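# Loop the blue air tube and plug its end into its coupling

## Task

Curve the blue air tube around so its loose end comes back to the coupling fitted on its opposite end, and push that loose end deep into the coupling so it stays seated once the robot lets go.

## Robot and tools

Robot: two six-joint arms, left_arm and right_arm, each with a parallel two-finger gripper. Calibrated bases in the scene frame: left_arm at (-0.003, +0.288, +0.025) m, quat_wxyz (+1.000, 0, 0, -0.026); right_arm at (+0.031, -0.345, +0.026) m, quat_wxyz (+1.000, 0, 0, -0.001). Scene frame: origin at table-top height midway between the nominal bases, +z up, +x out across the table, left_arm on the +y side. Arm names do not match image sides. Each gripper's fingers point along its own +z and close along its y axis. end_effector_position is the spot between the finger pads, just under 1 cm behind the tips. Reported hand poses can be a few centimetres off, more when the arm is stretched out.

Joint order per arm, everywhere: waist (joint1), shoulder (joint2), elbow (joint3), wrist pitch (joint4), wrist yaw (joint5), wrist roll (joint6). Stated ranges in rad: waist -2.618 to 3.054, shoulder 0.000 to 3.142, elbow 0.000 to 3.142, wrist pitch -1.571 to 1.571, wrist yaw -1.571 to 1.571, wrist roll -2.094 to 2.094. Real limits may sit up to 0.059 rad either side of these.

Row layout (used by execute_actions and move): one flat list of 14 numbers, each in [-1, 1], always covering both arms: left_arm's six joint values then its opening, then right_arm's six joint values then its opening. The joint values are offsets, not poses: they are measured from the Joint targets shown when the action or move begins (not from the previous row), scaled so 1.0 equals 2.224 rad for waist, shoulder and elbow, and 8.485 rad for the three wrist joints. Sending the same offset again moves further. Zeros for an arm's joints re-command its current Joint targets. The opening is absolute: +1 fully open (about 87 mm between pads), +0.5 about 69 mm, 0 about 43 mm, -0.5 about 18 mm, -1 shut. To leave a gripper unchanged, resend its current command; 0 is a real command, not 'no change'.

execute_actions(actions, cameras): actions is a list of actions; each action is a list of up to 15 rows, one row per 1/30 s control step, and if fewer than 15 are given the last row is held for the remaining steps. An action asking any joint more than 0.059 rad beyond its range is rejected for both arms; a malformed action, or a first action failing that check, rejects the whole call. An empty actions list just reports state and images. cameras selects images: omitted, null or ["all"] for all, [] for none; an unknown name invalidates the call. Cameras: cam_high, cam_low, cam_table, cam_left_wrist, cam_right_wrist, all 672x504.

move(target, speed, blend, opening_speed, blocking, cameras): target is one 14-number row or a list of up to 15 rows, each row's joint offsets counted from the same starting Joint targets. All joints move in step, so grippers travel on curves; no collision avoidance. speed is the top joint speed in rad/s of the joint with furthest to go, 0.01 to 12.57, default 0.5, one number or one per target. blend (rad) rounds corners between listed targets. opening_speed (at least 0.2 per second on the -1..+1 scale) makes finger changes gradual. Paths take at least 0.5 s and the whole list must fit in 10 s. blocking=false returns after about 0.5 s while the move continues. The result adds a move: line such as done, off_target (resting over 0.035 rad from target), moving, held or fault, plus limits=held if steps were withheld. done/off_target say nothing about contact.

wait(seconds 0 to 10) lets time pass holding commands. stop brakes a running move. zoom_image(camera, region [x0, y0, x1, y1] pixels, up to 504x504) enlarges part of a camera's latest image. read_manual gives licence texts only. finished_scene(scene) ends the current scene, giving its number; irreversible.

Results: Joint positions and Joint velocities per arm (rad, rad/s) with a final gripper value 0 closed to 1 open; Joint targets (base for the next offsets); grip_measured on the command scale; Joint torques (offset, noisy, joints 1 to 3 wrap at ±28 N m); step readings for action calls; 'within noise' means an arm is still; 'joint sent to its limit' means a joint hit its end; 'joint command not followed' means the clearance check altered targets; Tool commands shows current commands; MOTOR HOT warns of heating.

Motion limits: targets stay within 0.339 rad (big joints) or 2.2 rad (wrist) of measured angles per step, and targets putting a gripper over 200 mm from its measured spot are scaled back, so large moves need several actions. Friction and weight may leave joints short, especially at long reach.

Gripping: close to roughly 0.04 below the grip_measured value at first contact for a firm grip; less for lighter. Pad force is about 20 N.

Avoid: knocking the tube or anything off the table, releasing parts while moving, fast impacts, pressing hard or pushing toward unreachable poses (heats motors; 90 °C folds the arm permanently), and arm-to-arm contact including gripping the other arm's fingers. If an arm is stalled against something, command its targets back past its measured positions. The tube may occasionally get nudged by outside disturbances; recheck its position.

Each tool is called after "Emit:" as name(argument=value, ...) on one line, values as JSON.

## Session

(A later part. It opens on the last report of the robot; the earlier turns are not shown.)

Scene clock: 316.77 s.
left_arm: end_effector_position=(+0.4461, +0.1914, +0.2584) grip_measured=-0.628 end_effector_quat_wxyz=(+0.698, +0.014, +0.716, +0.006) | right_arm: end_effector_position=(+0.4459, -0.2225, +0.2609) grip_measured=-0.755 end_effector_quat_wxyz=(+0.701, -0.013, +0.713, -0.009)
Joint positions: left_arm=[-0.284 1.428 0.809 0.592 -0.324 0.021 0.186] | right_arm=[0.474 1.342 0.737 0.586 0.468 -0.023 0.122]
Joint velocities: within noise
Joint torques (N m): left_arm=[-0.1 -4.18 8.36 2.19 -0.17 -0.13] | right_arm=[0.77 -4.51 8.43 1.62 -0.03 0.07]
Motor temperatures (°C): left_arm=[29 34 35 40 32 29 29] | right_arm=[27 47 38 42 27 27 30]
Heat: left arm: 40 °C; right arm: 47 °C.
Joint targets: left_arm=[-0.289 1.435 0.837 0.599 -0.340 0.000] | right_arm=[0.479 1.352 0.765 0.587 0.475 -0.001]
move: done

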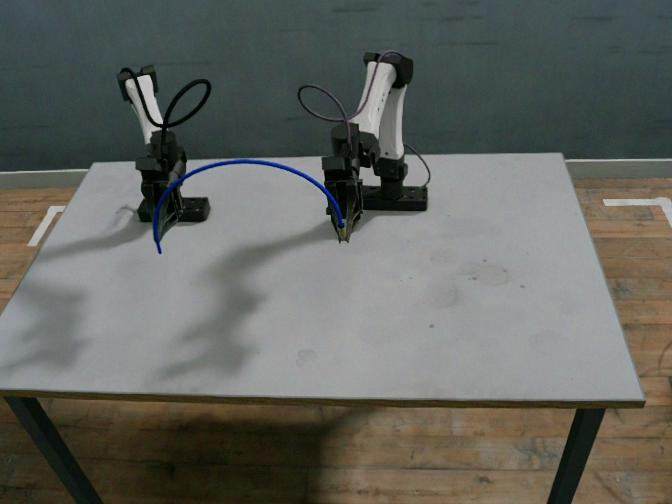

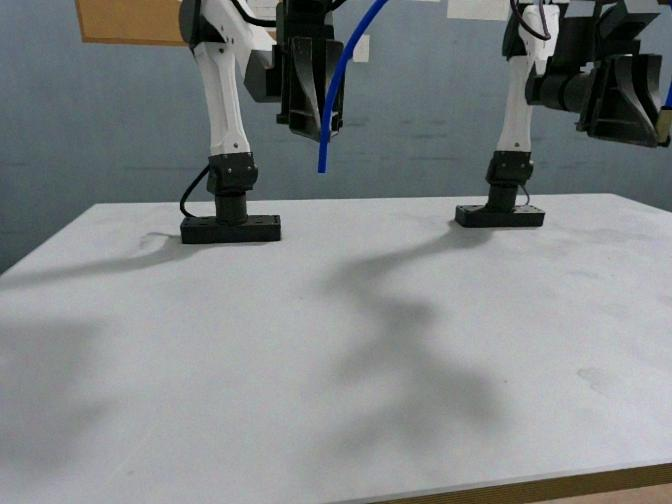

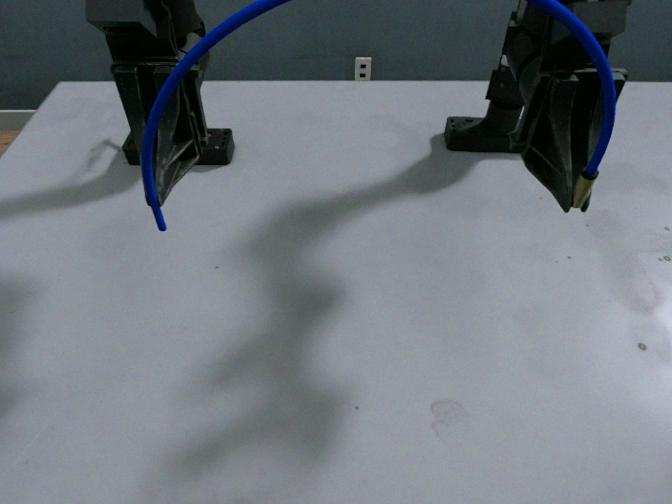

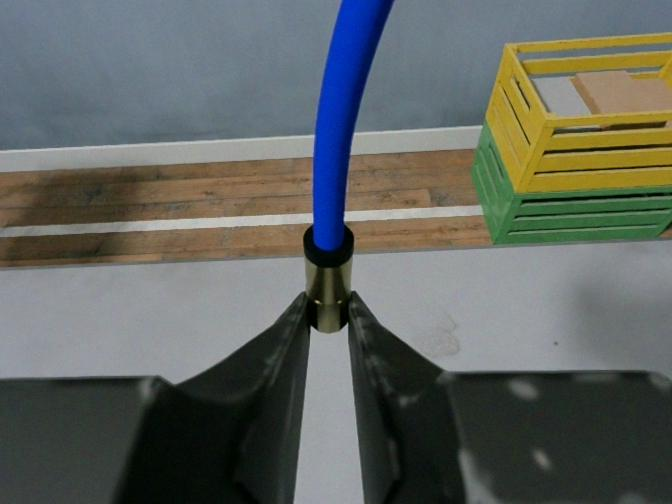

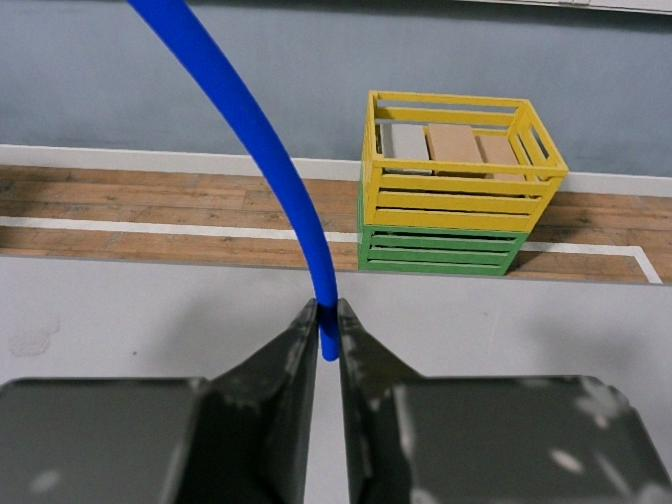

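Emit:
move(target=[[-0.0846,0.0514,0.0365,0.0039,-0.0222,-0.0617,-0.9,0.0517,0.0396,0.0216,0.0047,0.0136,0.0617,-1],[-0.1378,0.1072,0.0647,0.0111,-0.0361,-0.1234,-0.9,0.1069,0.1024,0.0499,0.0137,0.0281,0.1234,-1],[-0.1571,0.1444,0.0655,0.0205,-0.0412,-0.1851,-0.9,0.1266,0.1439,0.0514,0.0242,0.0332,0.1851,-1]], speed=0.5, blend=[0.1,0.1,0])

Emit:
zoom_image(camera="cam_table", region=[250, 60, 500, 260])

Emit:
zoom_image(camera="cam_high", region=[180, 150, 380, 300])

Emit:
zoom_image(camera="cam_low", region=[350, 30, 602, 220])

Scene clock: 330.03 s.
left_arm: end_effector_position=(+0.4465, +0.0178, +0.2555) grip_measured=-0.627 end_effector_quat_wxyz=(+0.496, -0.494, +0.522, -0.488) | right_arm: end_effector_position=(+0.4458, -0.0732, +0.2580) grip_measured=-0.754 end_effector_quat_wxyz=(+0.496, +0.494, +0.519, +0.491)
Joint positions: left_arm=[-0.635 1.748 0.956 0.75 -0.667 -1.562 0.187] | right_arm=[0.758 1.661 0.852 0.771 0.737 1.566 0.123]
Joint velocities: within noise
Joint torques (N m): left_arm=[-0.14 -5.89 8.13 2.19 -0.28 0.08] | right_arm=[0.64 -7.06 7.9 1.7 0.14 -0.2]
Motor temperatures (°C): left_arm=[29 34 37 41 32 29 29] | right_arm=[27 46 40 41 27 27 30]
Heat: left arm: 41 °C; right arm: 46 °C.
Joint targets: left_arm=[-0.639 1.757 0.983 0.773 -0.690 -1.570] | right_arm=[0.760 1.671 0.880 0.793 0.757 1.570]
move: done

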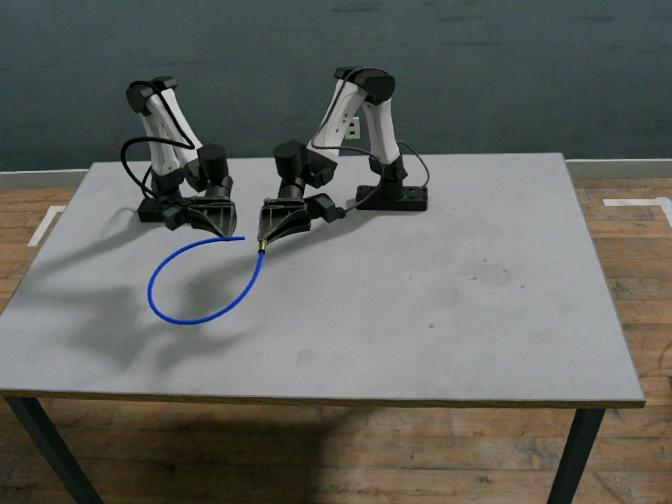

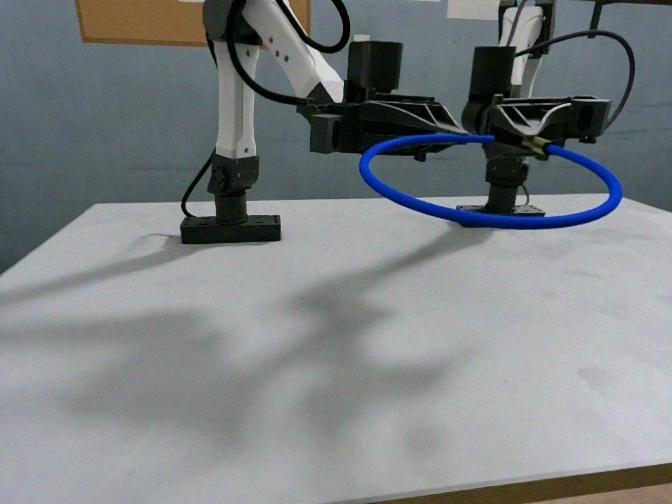

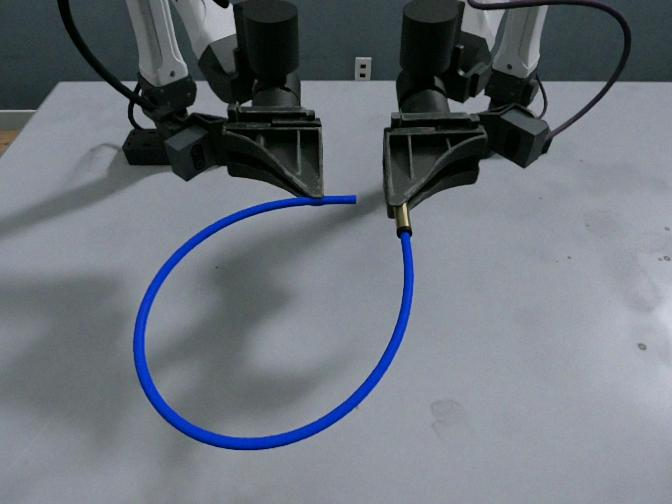

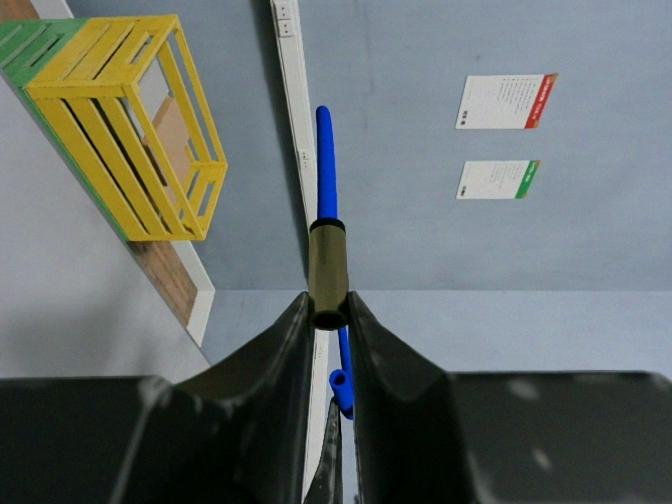

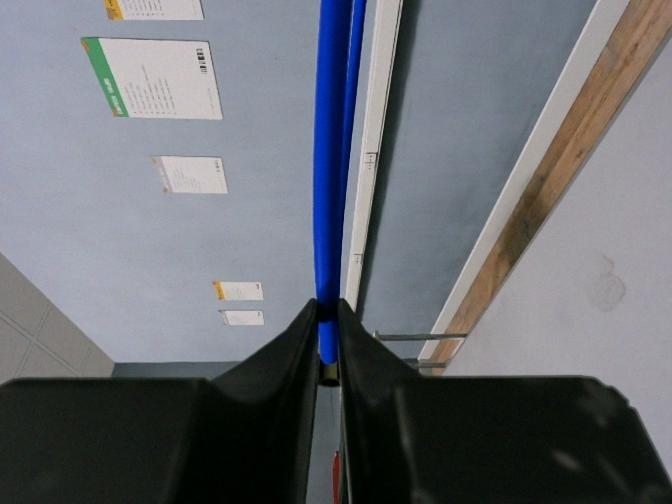

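Scaled by 2.016.

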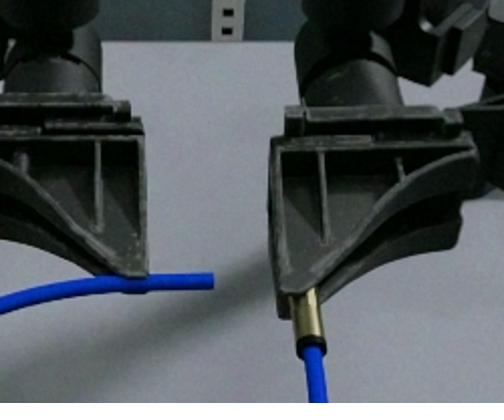

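Scaled by 2.520.

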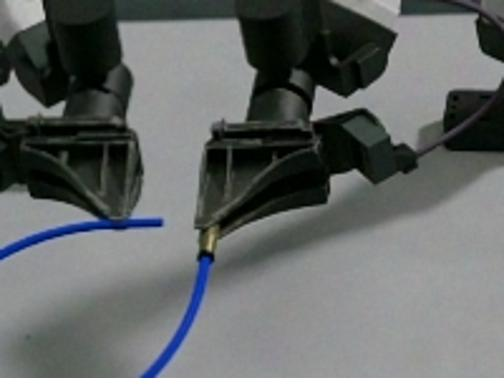

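Scaled by 2.000.

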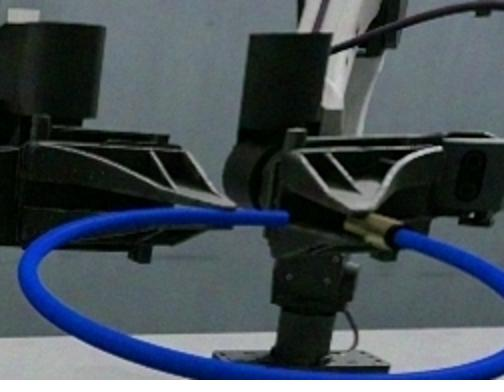

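Emit:
move(target=[[0.0193,-0.0372,-0.0008,-0.0094,0.0051,0.0617,-0.9,-0.0197,-0.0415,-0.0015,-0.0105,-0.0051,-0.0617,-1],[0.0725,-0.093,-0.029,-0.0166,0.019,0.1234,-0.9,-0.0749,-0.1043,-0.0298,-0.0195,-0.0196,-0.1234,-1],[0.1571,-0.1444,-0.0655,-0.0205,0.0412,0.1851,-0.9,-0.1266,-0.1439,-0.0514,-0.0242,-0.0332,-0.1851,-1]], speed=0.5, blend=[0.1,0.1,0])

Scene clock: 419.87 s.
left_arm: end_effector_position=(+0.4532, +0.1845, +0.2691) grip_measured=-0.627 end_effector_quat_wxyz=(+0.707, -0.002, +0.707, -0.005) | right_arm: end_effector_position=(+0.4529, -0.2161, +0.2612) grip_measured=-0.754 end_effector_quat_wxyz=(+0.699, -0.005, +0.715, -0.006)
Joint positions: left_arm=[-0.298 1.453 0.849 0.604 -0.346 -0.009 0.187] | right_arm=[0.484 1.379 0.775 0.577 0.485 -0.003 0.123]
Joint velocities: within noise
Joint torques (N m): left_arm=[1.03 -6.16 5.34 1.98 0.08 0.18] | right_arm=[-0.05 -8.49 5.46 1.72 -0.21 -0.09]
Motor temperatures (°C): left_arm=[29 35 41 43 32 29 30] | right_arm=[27 46 42 42 27 27 31]
Heat: left arm: 43 °C; right arm: 46 °C.
Joint targets: left_arm=[-0.289 1.435 0.837 0.599 -0.341 0.000] | right_arm=[0.479 1.351 0.766 0.587 0.476 -0.001]
move: done

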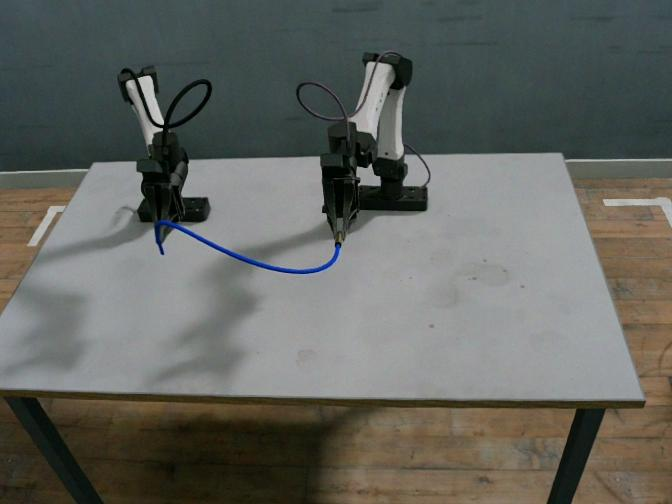

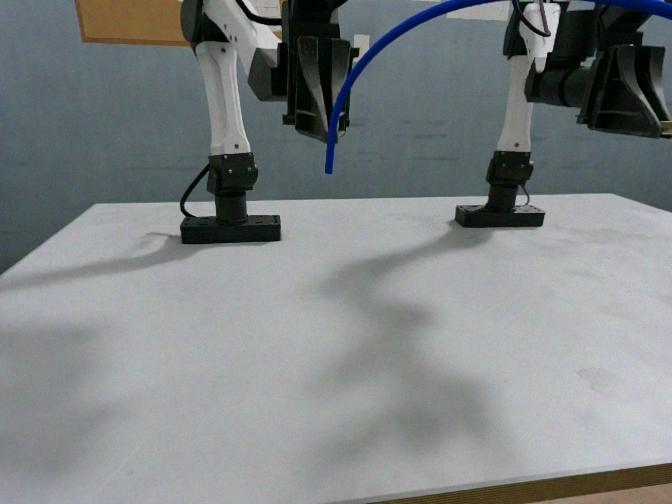

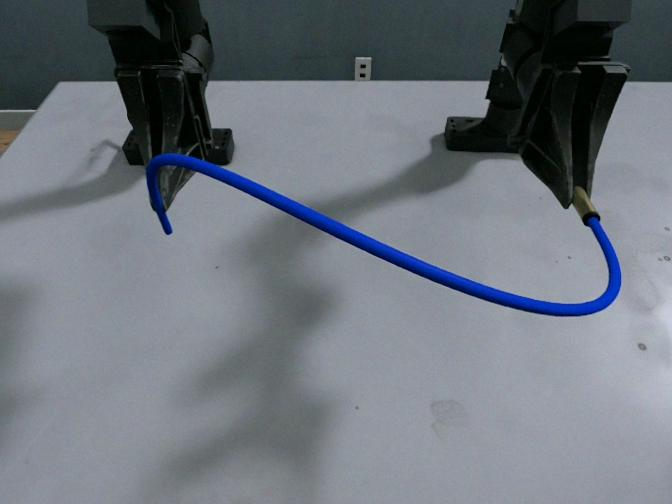

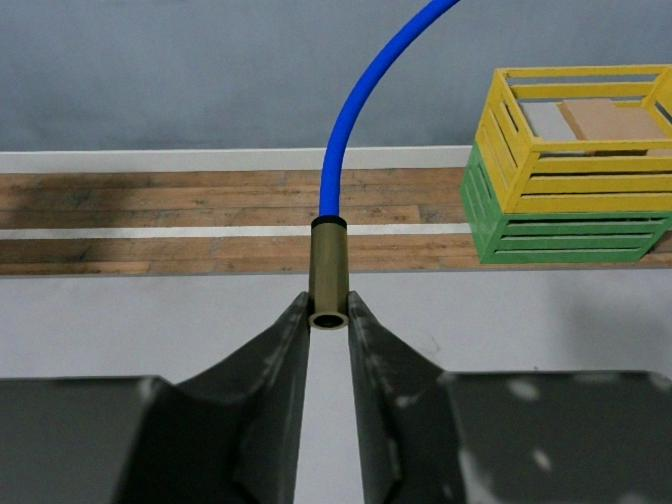

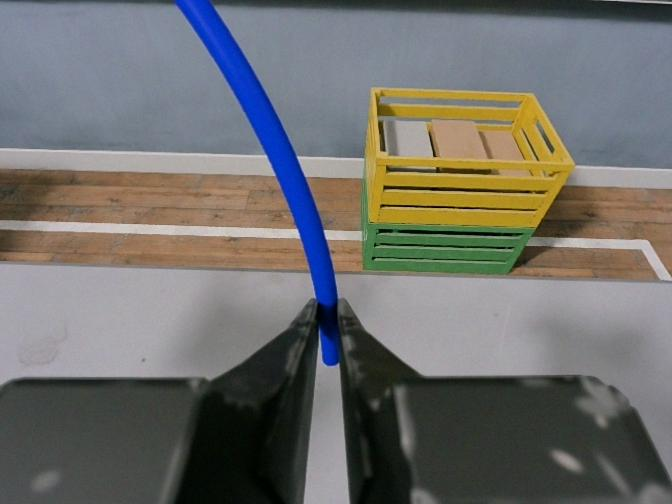

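Emit:
move(target=[[0.0791,-0.02,-0.0271,0.0018,0.0207,0.0617,-0.9,-0.0431,-0.0185,-0.0239,0.0014,-0.0112,-0.0617,-1],[0.1411,-0.0153,-0.0527,0.0098,0.0369,0.1234,-0.9,-0.0637,-0.015,-0.051,0.0094,-0.0166,-0.1234,-1],[0.1496,0.0061,-0.0773,0.0217,0.0391,0.1851,-0.9,-0.0517,0.0122,-0.0734,0.0223,-0.0135,-0.1851,-1]], speed=0.5, blend=[0.1,0.1,0])

Scene clock: 433.80 s.
left_arm: end_effector_position=(+0.4501, +0.3271, +0.2721) grip_measured=-0.625 end_effector_quat_wxyz=(+0.498, +0.496, +0.506, +0.501) | right_arm: end_effector_position=(+0.4506, -0.2955, +0.2722) grip_measured=-0.754 end_effector_quat_wxyz=(+0.499, -0.501, +0.502, -0.498)
Joint positions: left_arm=[0.035 1.442 0.675 0.763 -0.029 1.564 0.187] | right_arm=[0.358 1.37 0.612 0.752 0.356 -1.567 0.123]
Joint velocities: within noise
Joint torques (N m): left_arm=[0.77 -4.05 5.26 2.25 0.19 0.08] | right_arm=[0.87 -4.48 5.18 1.88 -0.05 -0.09]
Motor temperatures (°C): left_arm=[29 36 39 44 32 29 30] | right_arm=[27 46 42 44 27 27 31]
Heat: left arm: 44 °C; right arm: 46 °C.
Joint targets: left_arm=[0.043 1.449 0.665 0.783 -0.009 1.571] | right_arm=[0.363 1.379 0.602 0.776 0.361 -1.572]
move: done

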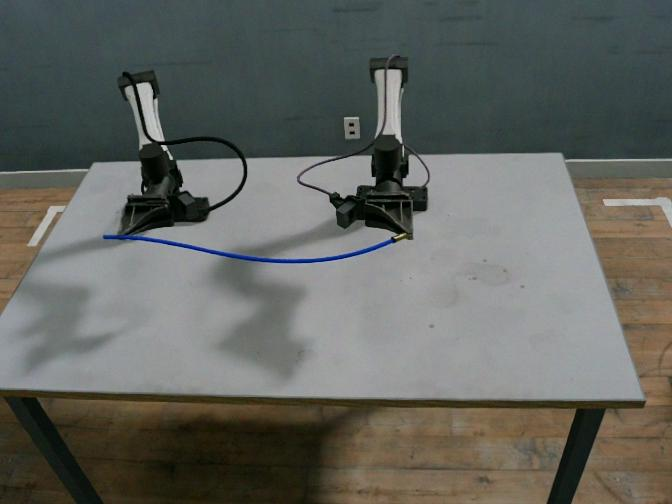

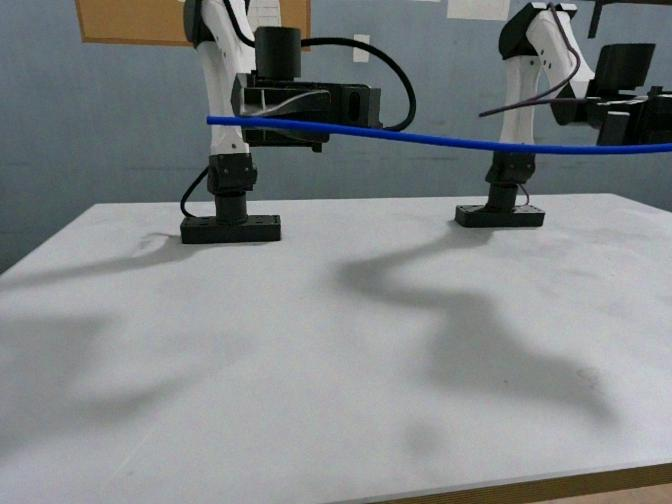

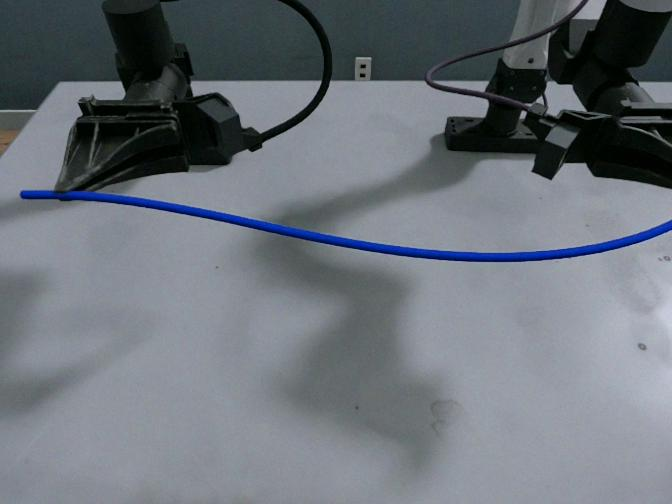

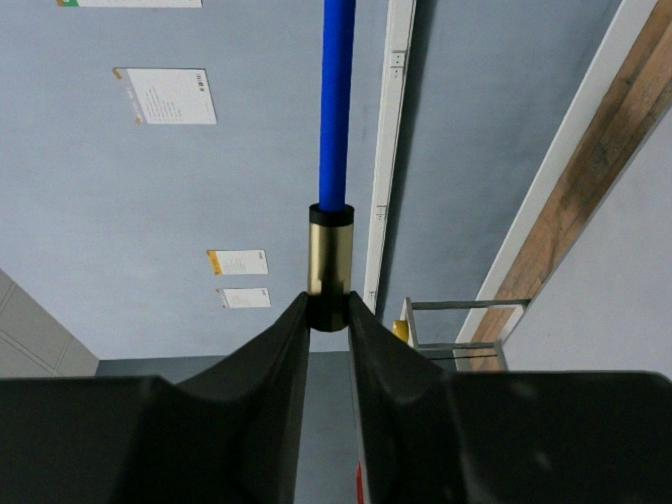

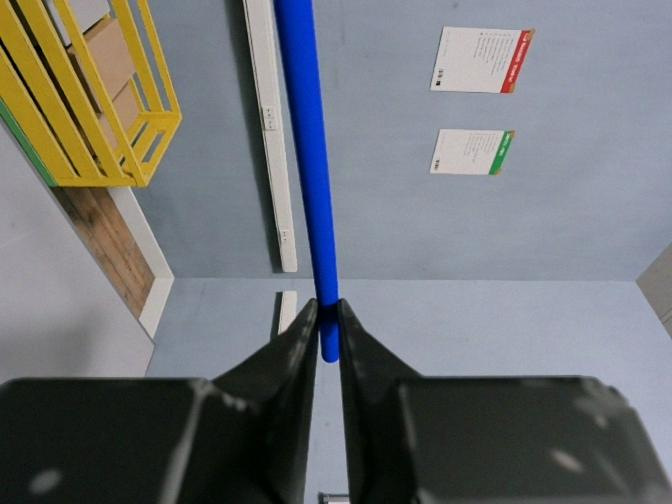

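Emit:
move(target=[[0.0436,0.1043,0.3372,-0.2461,0.0011,-0.0057,-0.9,-0.0144,0.2487,0.4951,-0.2496,-0.0425,0.0211,-1],[0.0436,0.1691,0.1632,-0.183,0.0011,-0.0057,-0.9,-0.0144,0.3017,0.3215,-0.1901,-0.0425,0.0211,-1]], speed=[0.7,0.4], blend=[0.1,0])

Scene clock: 450.13 s.
left_arm: end_effector_position=(+0.2902, +0.3569, +0.0167) grip_measured=-0.626 end_effector_quat_wxyz=(-0.005, +0.661, +0.751, +0.002) | right_arm: end_effector_position=(+0.3791, -0.2722, +0.0123) grip_measured=-0.754 end_effector_quat_wxyz=(+0.011, +0.761, -0.649, +0.004)
Joint positions: left_arm=[0.138 1.814 1.039 -0.799 -0.01 1.529 0.187] | right_arm=[0.332 2.038 1.326 -0.874 0.019 -1.398 0.123]
Joint velocities: within noise
Joint torques (N m): left_arm=[0.4 -5.08 3.58 0.6 0.13 -0.01] | right_arm=[0.42 -9.62 4.11 0.63 -0.39 -0.1]
Motor temperatures (°C): left_arm=[29 35 38 44 31 29 30] | right_arm=[27 46 41 44 27 27 31]
Heat: left arm: 44 °C; right arm: 46 °C.
Joint targets: left_arm=[0.141 1.825 1.028 -0.770 0.001 1.523] | right_arm=[0.332 2.050 1.317 -0.837 0.000 -1.392]
move: off_target (right_arm); right_arm: the wrist pitch is farthest, 0.037 rad from its target

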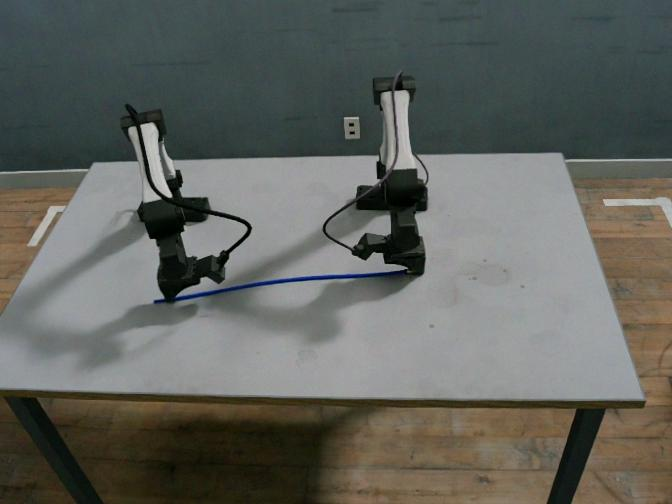

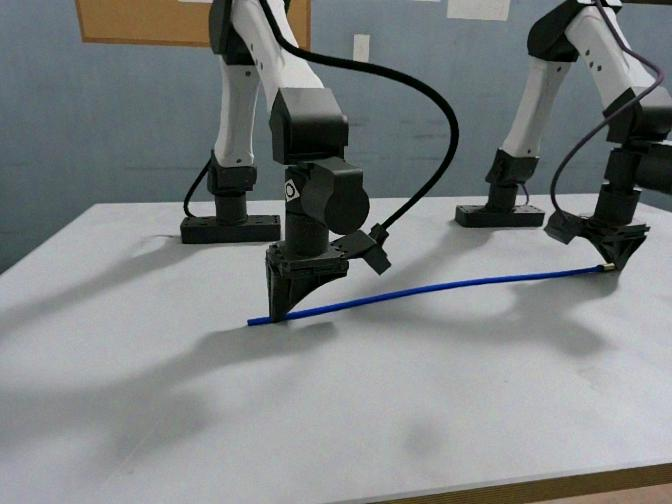

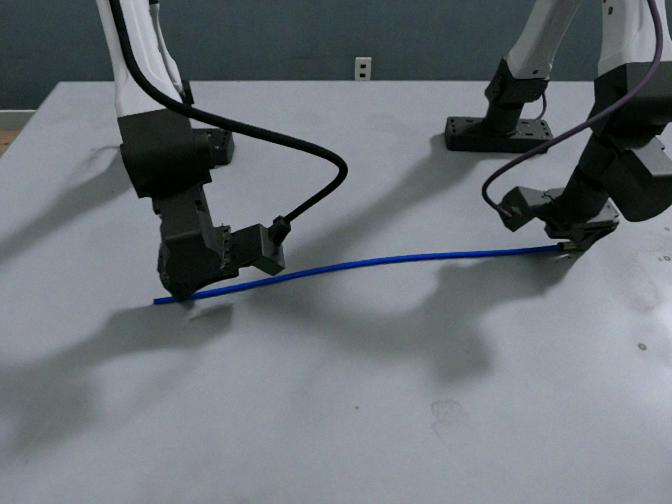

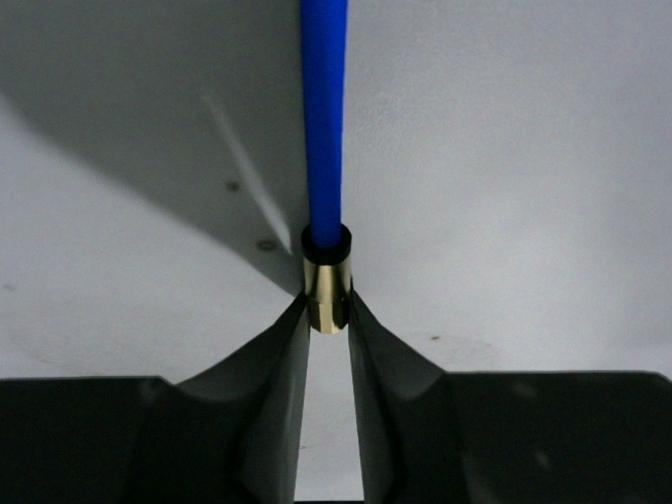

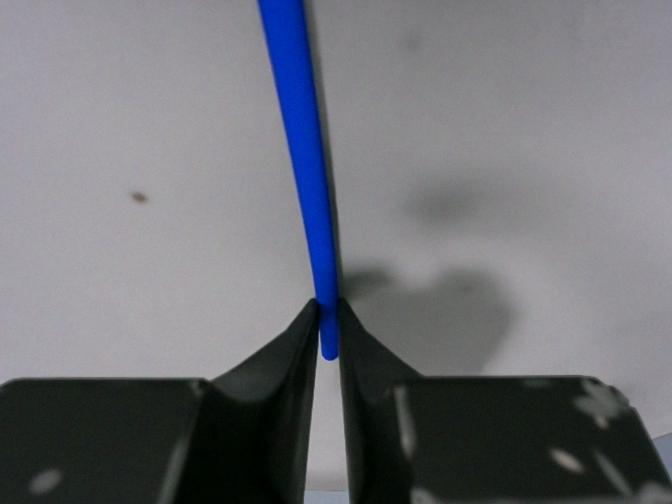

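Emit:
move(target=[[0,0,0,0,0,0,-0.2,0,0,0,0,0,0,-1],[-0.0157,0,0,0,0,-0.0035,-0.2,0,0,0,0,0,0,-1],[-0.0157,0,0,0,0,-0.0035,-0.9,0,0,0,0,0,0,-1]], speed=0.3, opening_speed=0.8, cameras=["cam_left_wrist"])

Scene clock: 458.77 s.
left_arm: end_effector_position=(+0.2949, +0.3493, +0.0167) grip_measured=-0.624 end_effector_quat_wxyz=(+0.001, +0.660, +0.752, +0.008) | right_arm: end_effector_position=(+0.3796, -0.2720, +0.0123) grip_measured=-0.754 end_effector_quat_wxyz=(+0.010, +0.760, -0.650, +0.005)
Joint positions: left_arm=[0.112 1.814 1.039 -0.782 -0.01 1.5 0.188] | right_arm=[0.332 2.038 1.326 -0.871 0.019 -1.396 0.123]
Joint velocities: within noise
Joint torques (N m): left_arm=[-0.27 -4.98 3.63 0.41 0.18 0.02] | right_arm=[0.4 -9.69 4.12 0.61 -0.4 -0.1]
Motor temperatures (°C): left_arm=[28 35 37 41 31 29 30] | right_arm=[27 47 41 41 27 27 31]
Heat: left arm: 41 °C; right arm: 47 °C.
Joint targets: left_arm=[0.106 1.825 1.028 -0.770 0.001 1.493] | right_arm=[0.332 2.050 1.317 -0.837 0.000 -1.392]
move: done
Images, in order (width x height): cam_left_wrist 672x504.

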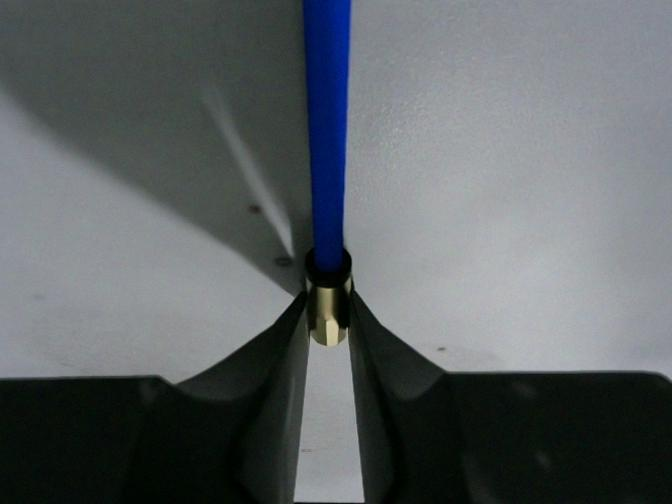

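Emit:
move(target=[[-0.0288,0.1536,0.2409,-0.0233,0,-0.0538,-0.9,-0.0292,0.0239,0.0533,-0.0078,0,0.0721,-1],[-0.0731,0.1831,0.2896,-0.0283,0,-0.1271,-0.9,-0.0253,0.0506,0.0961,-0.012,0,0.1349,-1],[-0.1258,0.2271,0.3649,-0.0366,0,-0.2026,-0.9,-0.0049,0.0866,0.1565,-0.0184,0,0.2019,-1]], speed=0.4, blend=[0.05,0.05,0])

Scene clock: 506.57 s.
left_arm: end_effector_position=(+0.3889, +0.1925, +0.0184) grip_measured=-0.624 end_effector_quat_wxyz=(+0.003, +0.008, +1.000, +0.005) | right_arm: end_effector_position=(+0.3888, -0.2163, +0.0143) grip_measured=-0.754 end_effector_quat_wxyz=(+0.004, -0.006, +1.000, -0.002)
Joint positions: left_arm=[-0.171 2.315 1.818 -1.069 -0.012 -0.207 0.188] | right_arm=[0.317 2.225 1.641 -0.98 0.007 0.303 0.123]
Joint velocities: within noise
Joint torques (N m): left_arm=[0.17 -8.64 6.9 0.25 0.11 -0.18] | right_arm=[0.73 -11.22 7.08 0.28 -0.16 -0.02]
Motor temperatures (°C): left_arm=[28 36 35 38 31 29 30] | right_arm=[27 51 39 37 27 27 31]
Heat: left arm: 38 °C; right arm: 51 °C.
Joint targets: left_arm=[-0.174 2.330 1.840 -1.080 0.001 -0.226] | right_arm=[0.321 2.242 1.665 -0.993 0.000 0.321]
move: done

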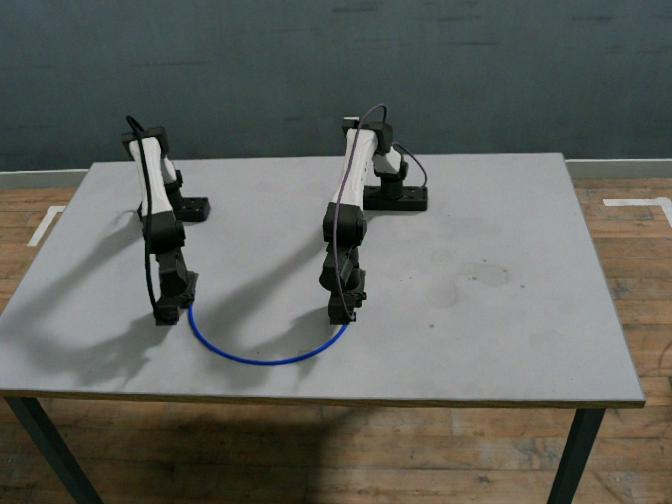

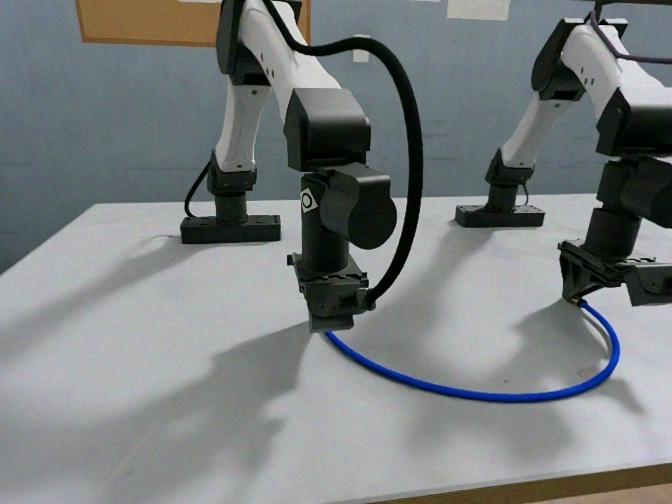

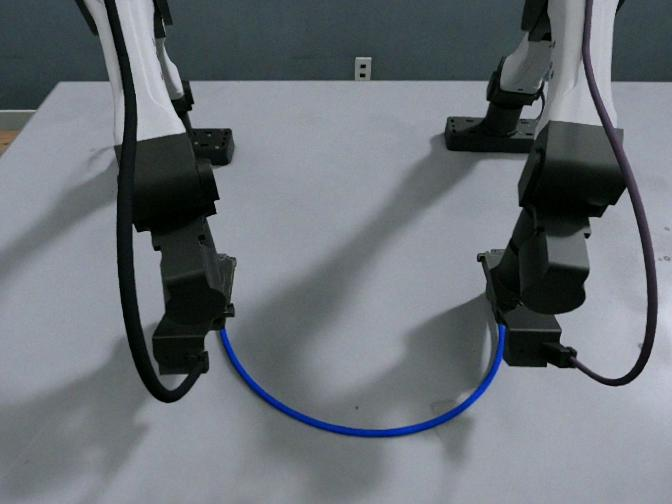

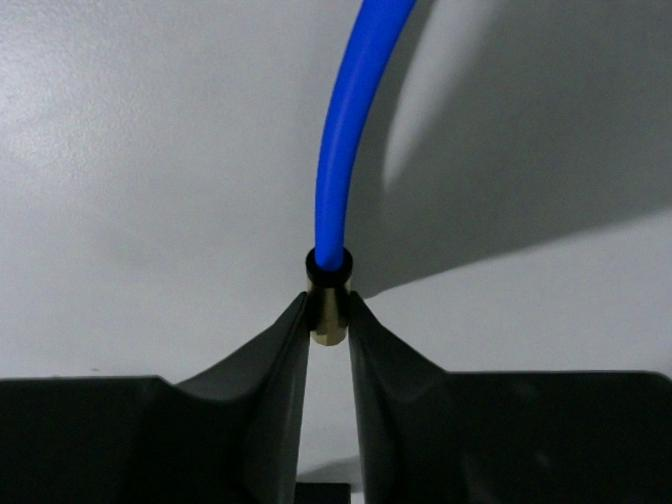

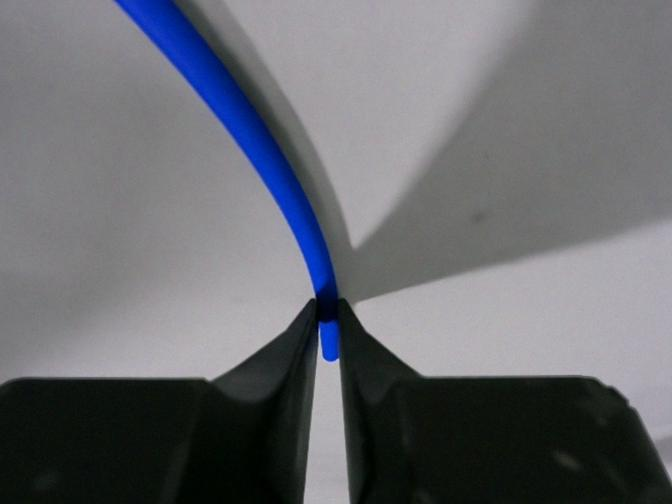

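Emit:
move(target=[[-0.0569,0.0675,0.1209,-0.014,0,-0.0766,-0.9,0.0267,0.044,0.0754,-0.0082,0,0.0687,-1],[-0.0938,0.1287,0.235,-0.0279,0,-0.148,-0.9,0.0659,0.0906,0.1589,-0.0179,0,0.1407,-1],[-0.1071,0.1503,0.2766,-0.0331,0,-0.2132,-0.9,0.0793,0.106,0.1872,-0.0213,0,0.2059,-1]], speed=0.4, blend=[0.05,0.05,0])

Emit:
zoom_image(camera="cam_low", region=[350, 200, 602, 390])

Emit:
zoom_image(camera="cam_table", region=[250, 260, 500, 460])

Scene clock: 519.57 s.
left_arm: end_effector_position=(+0.4516, +0.0202, +0.0211) grip_measured=-0.623 end_effector_quat_wxyz=(-0.005, +0.697, -0.717, +0.007) | right_arm: end_effector_position=(+0.4509, -0.0751, +0.0177) grip_measured=-0.753 end_effector_quat_wxyz=(+0.002, +0.696, +0.718, +0.011)
Joint positions: left_arm=[-0.41 2.647 2.434 -1.341 -0.004 -2.003 0.189] | right_arm=[0.496 2.457 2.058 -1.151 -0.003 2.034 0.123]
Joint velocities: within noise
Joint torques (N m): left_arm=[0.2 -9.95 7.08 0 -0.03 -0.33] | right_arm=[0.5 -12.89 7.08 0.07 -0.02 0.21]
Motor temperatures (°C): left_arm=[28 38 36 37 31 29 30] | right_arm=[27 55 40 36 27 27 31]
Heat: left arm: 38 °C; right arm: 55 °C.
Joint targets: left_arm=[-0.412 2.665 2.455 -1.361 0.001 -2.035] | right_arm=[0.497 2.478 2.082 -1.173 0.000 2.068]
move: done

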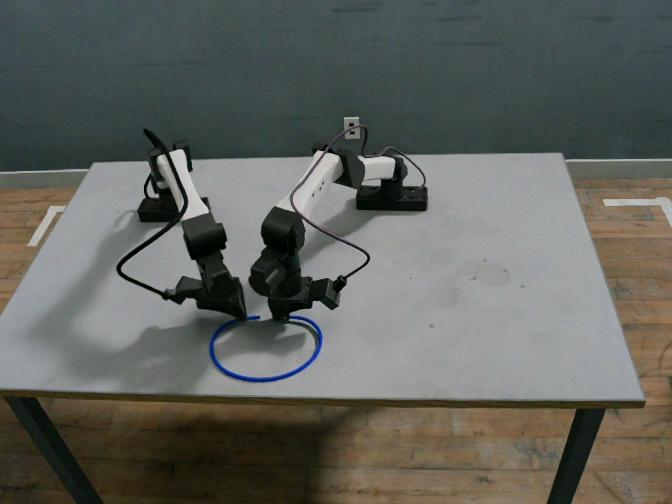

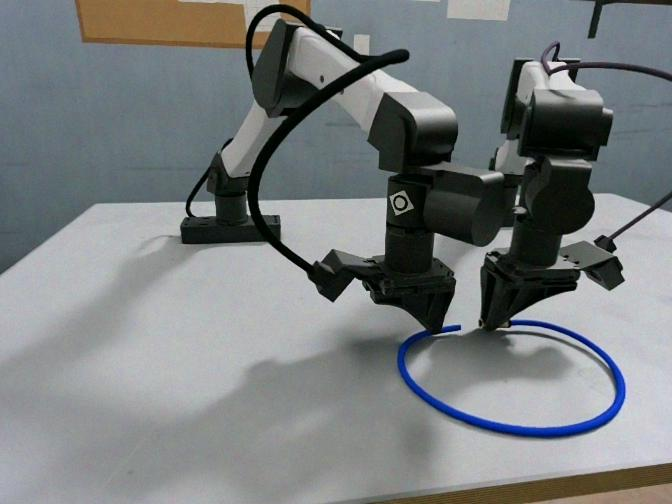

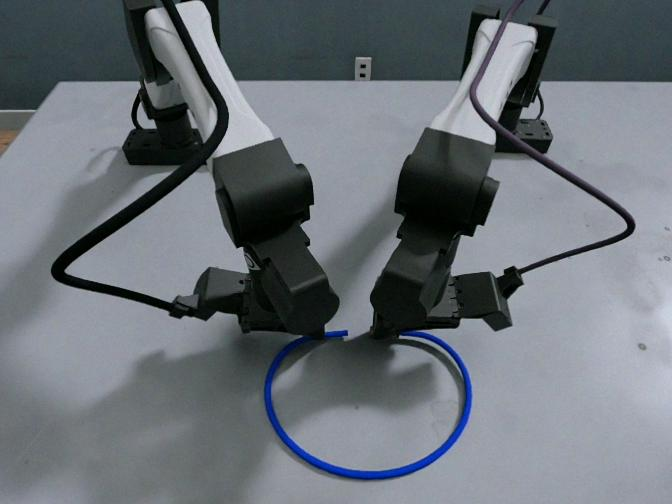

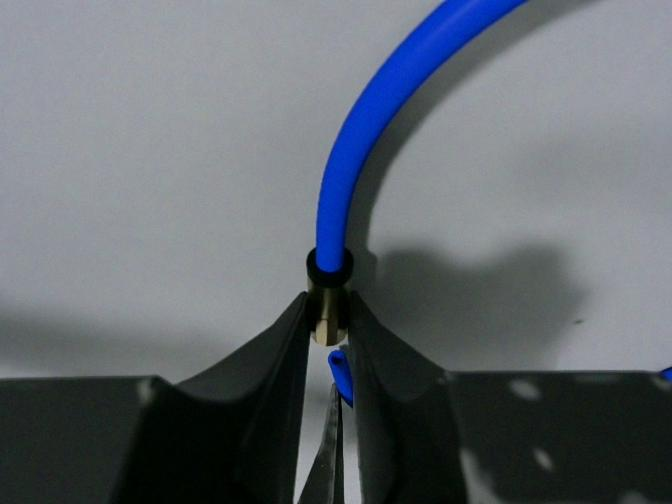

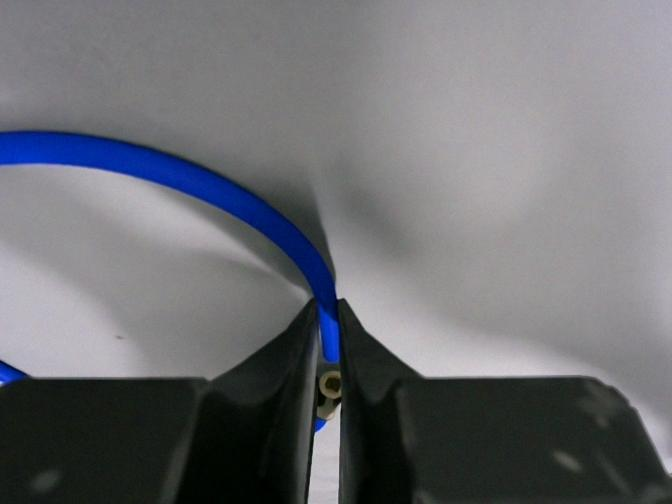

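Scaled by 2.000.

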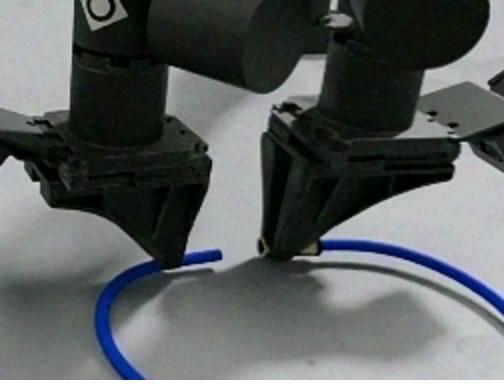

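Scaled by 2.016.

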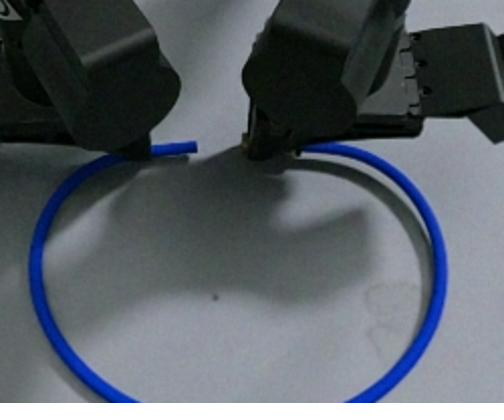

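Emit:
zoom_image(camera="cam_low", region=[420, 290, 530, 350])

Emit:
zoom_image(camera="cam_left_wrist", region=[280, 220, 390, 430])

Emit:
zoom_image(camera="cam_right_wrist", region=[280, 260, 380, 450])

Emit:
zoom_image(camera="cam_table", region=[310, 310, 410, 360])

Scaled by 4.582.

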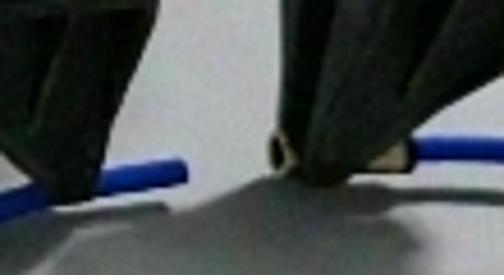

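Scaled by 2.400.

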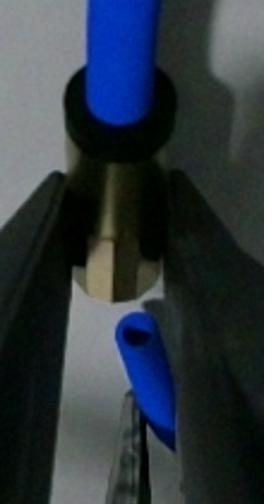

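Scaled by 2.653.

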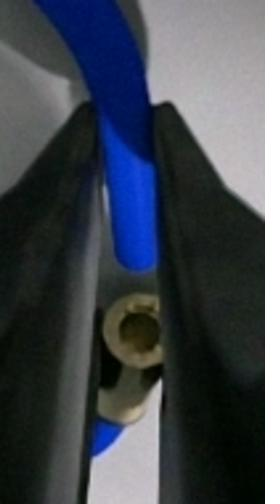

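Scaled by 5.040.

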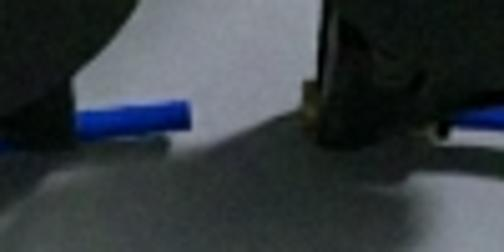

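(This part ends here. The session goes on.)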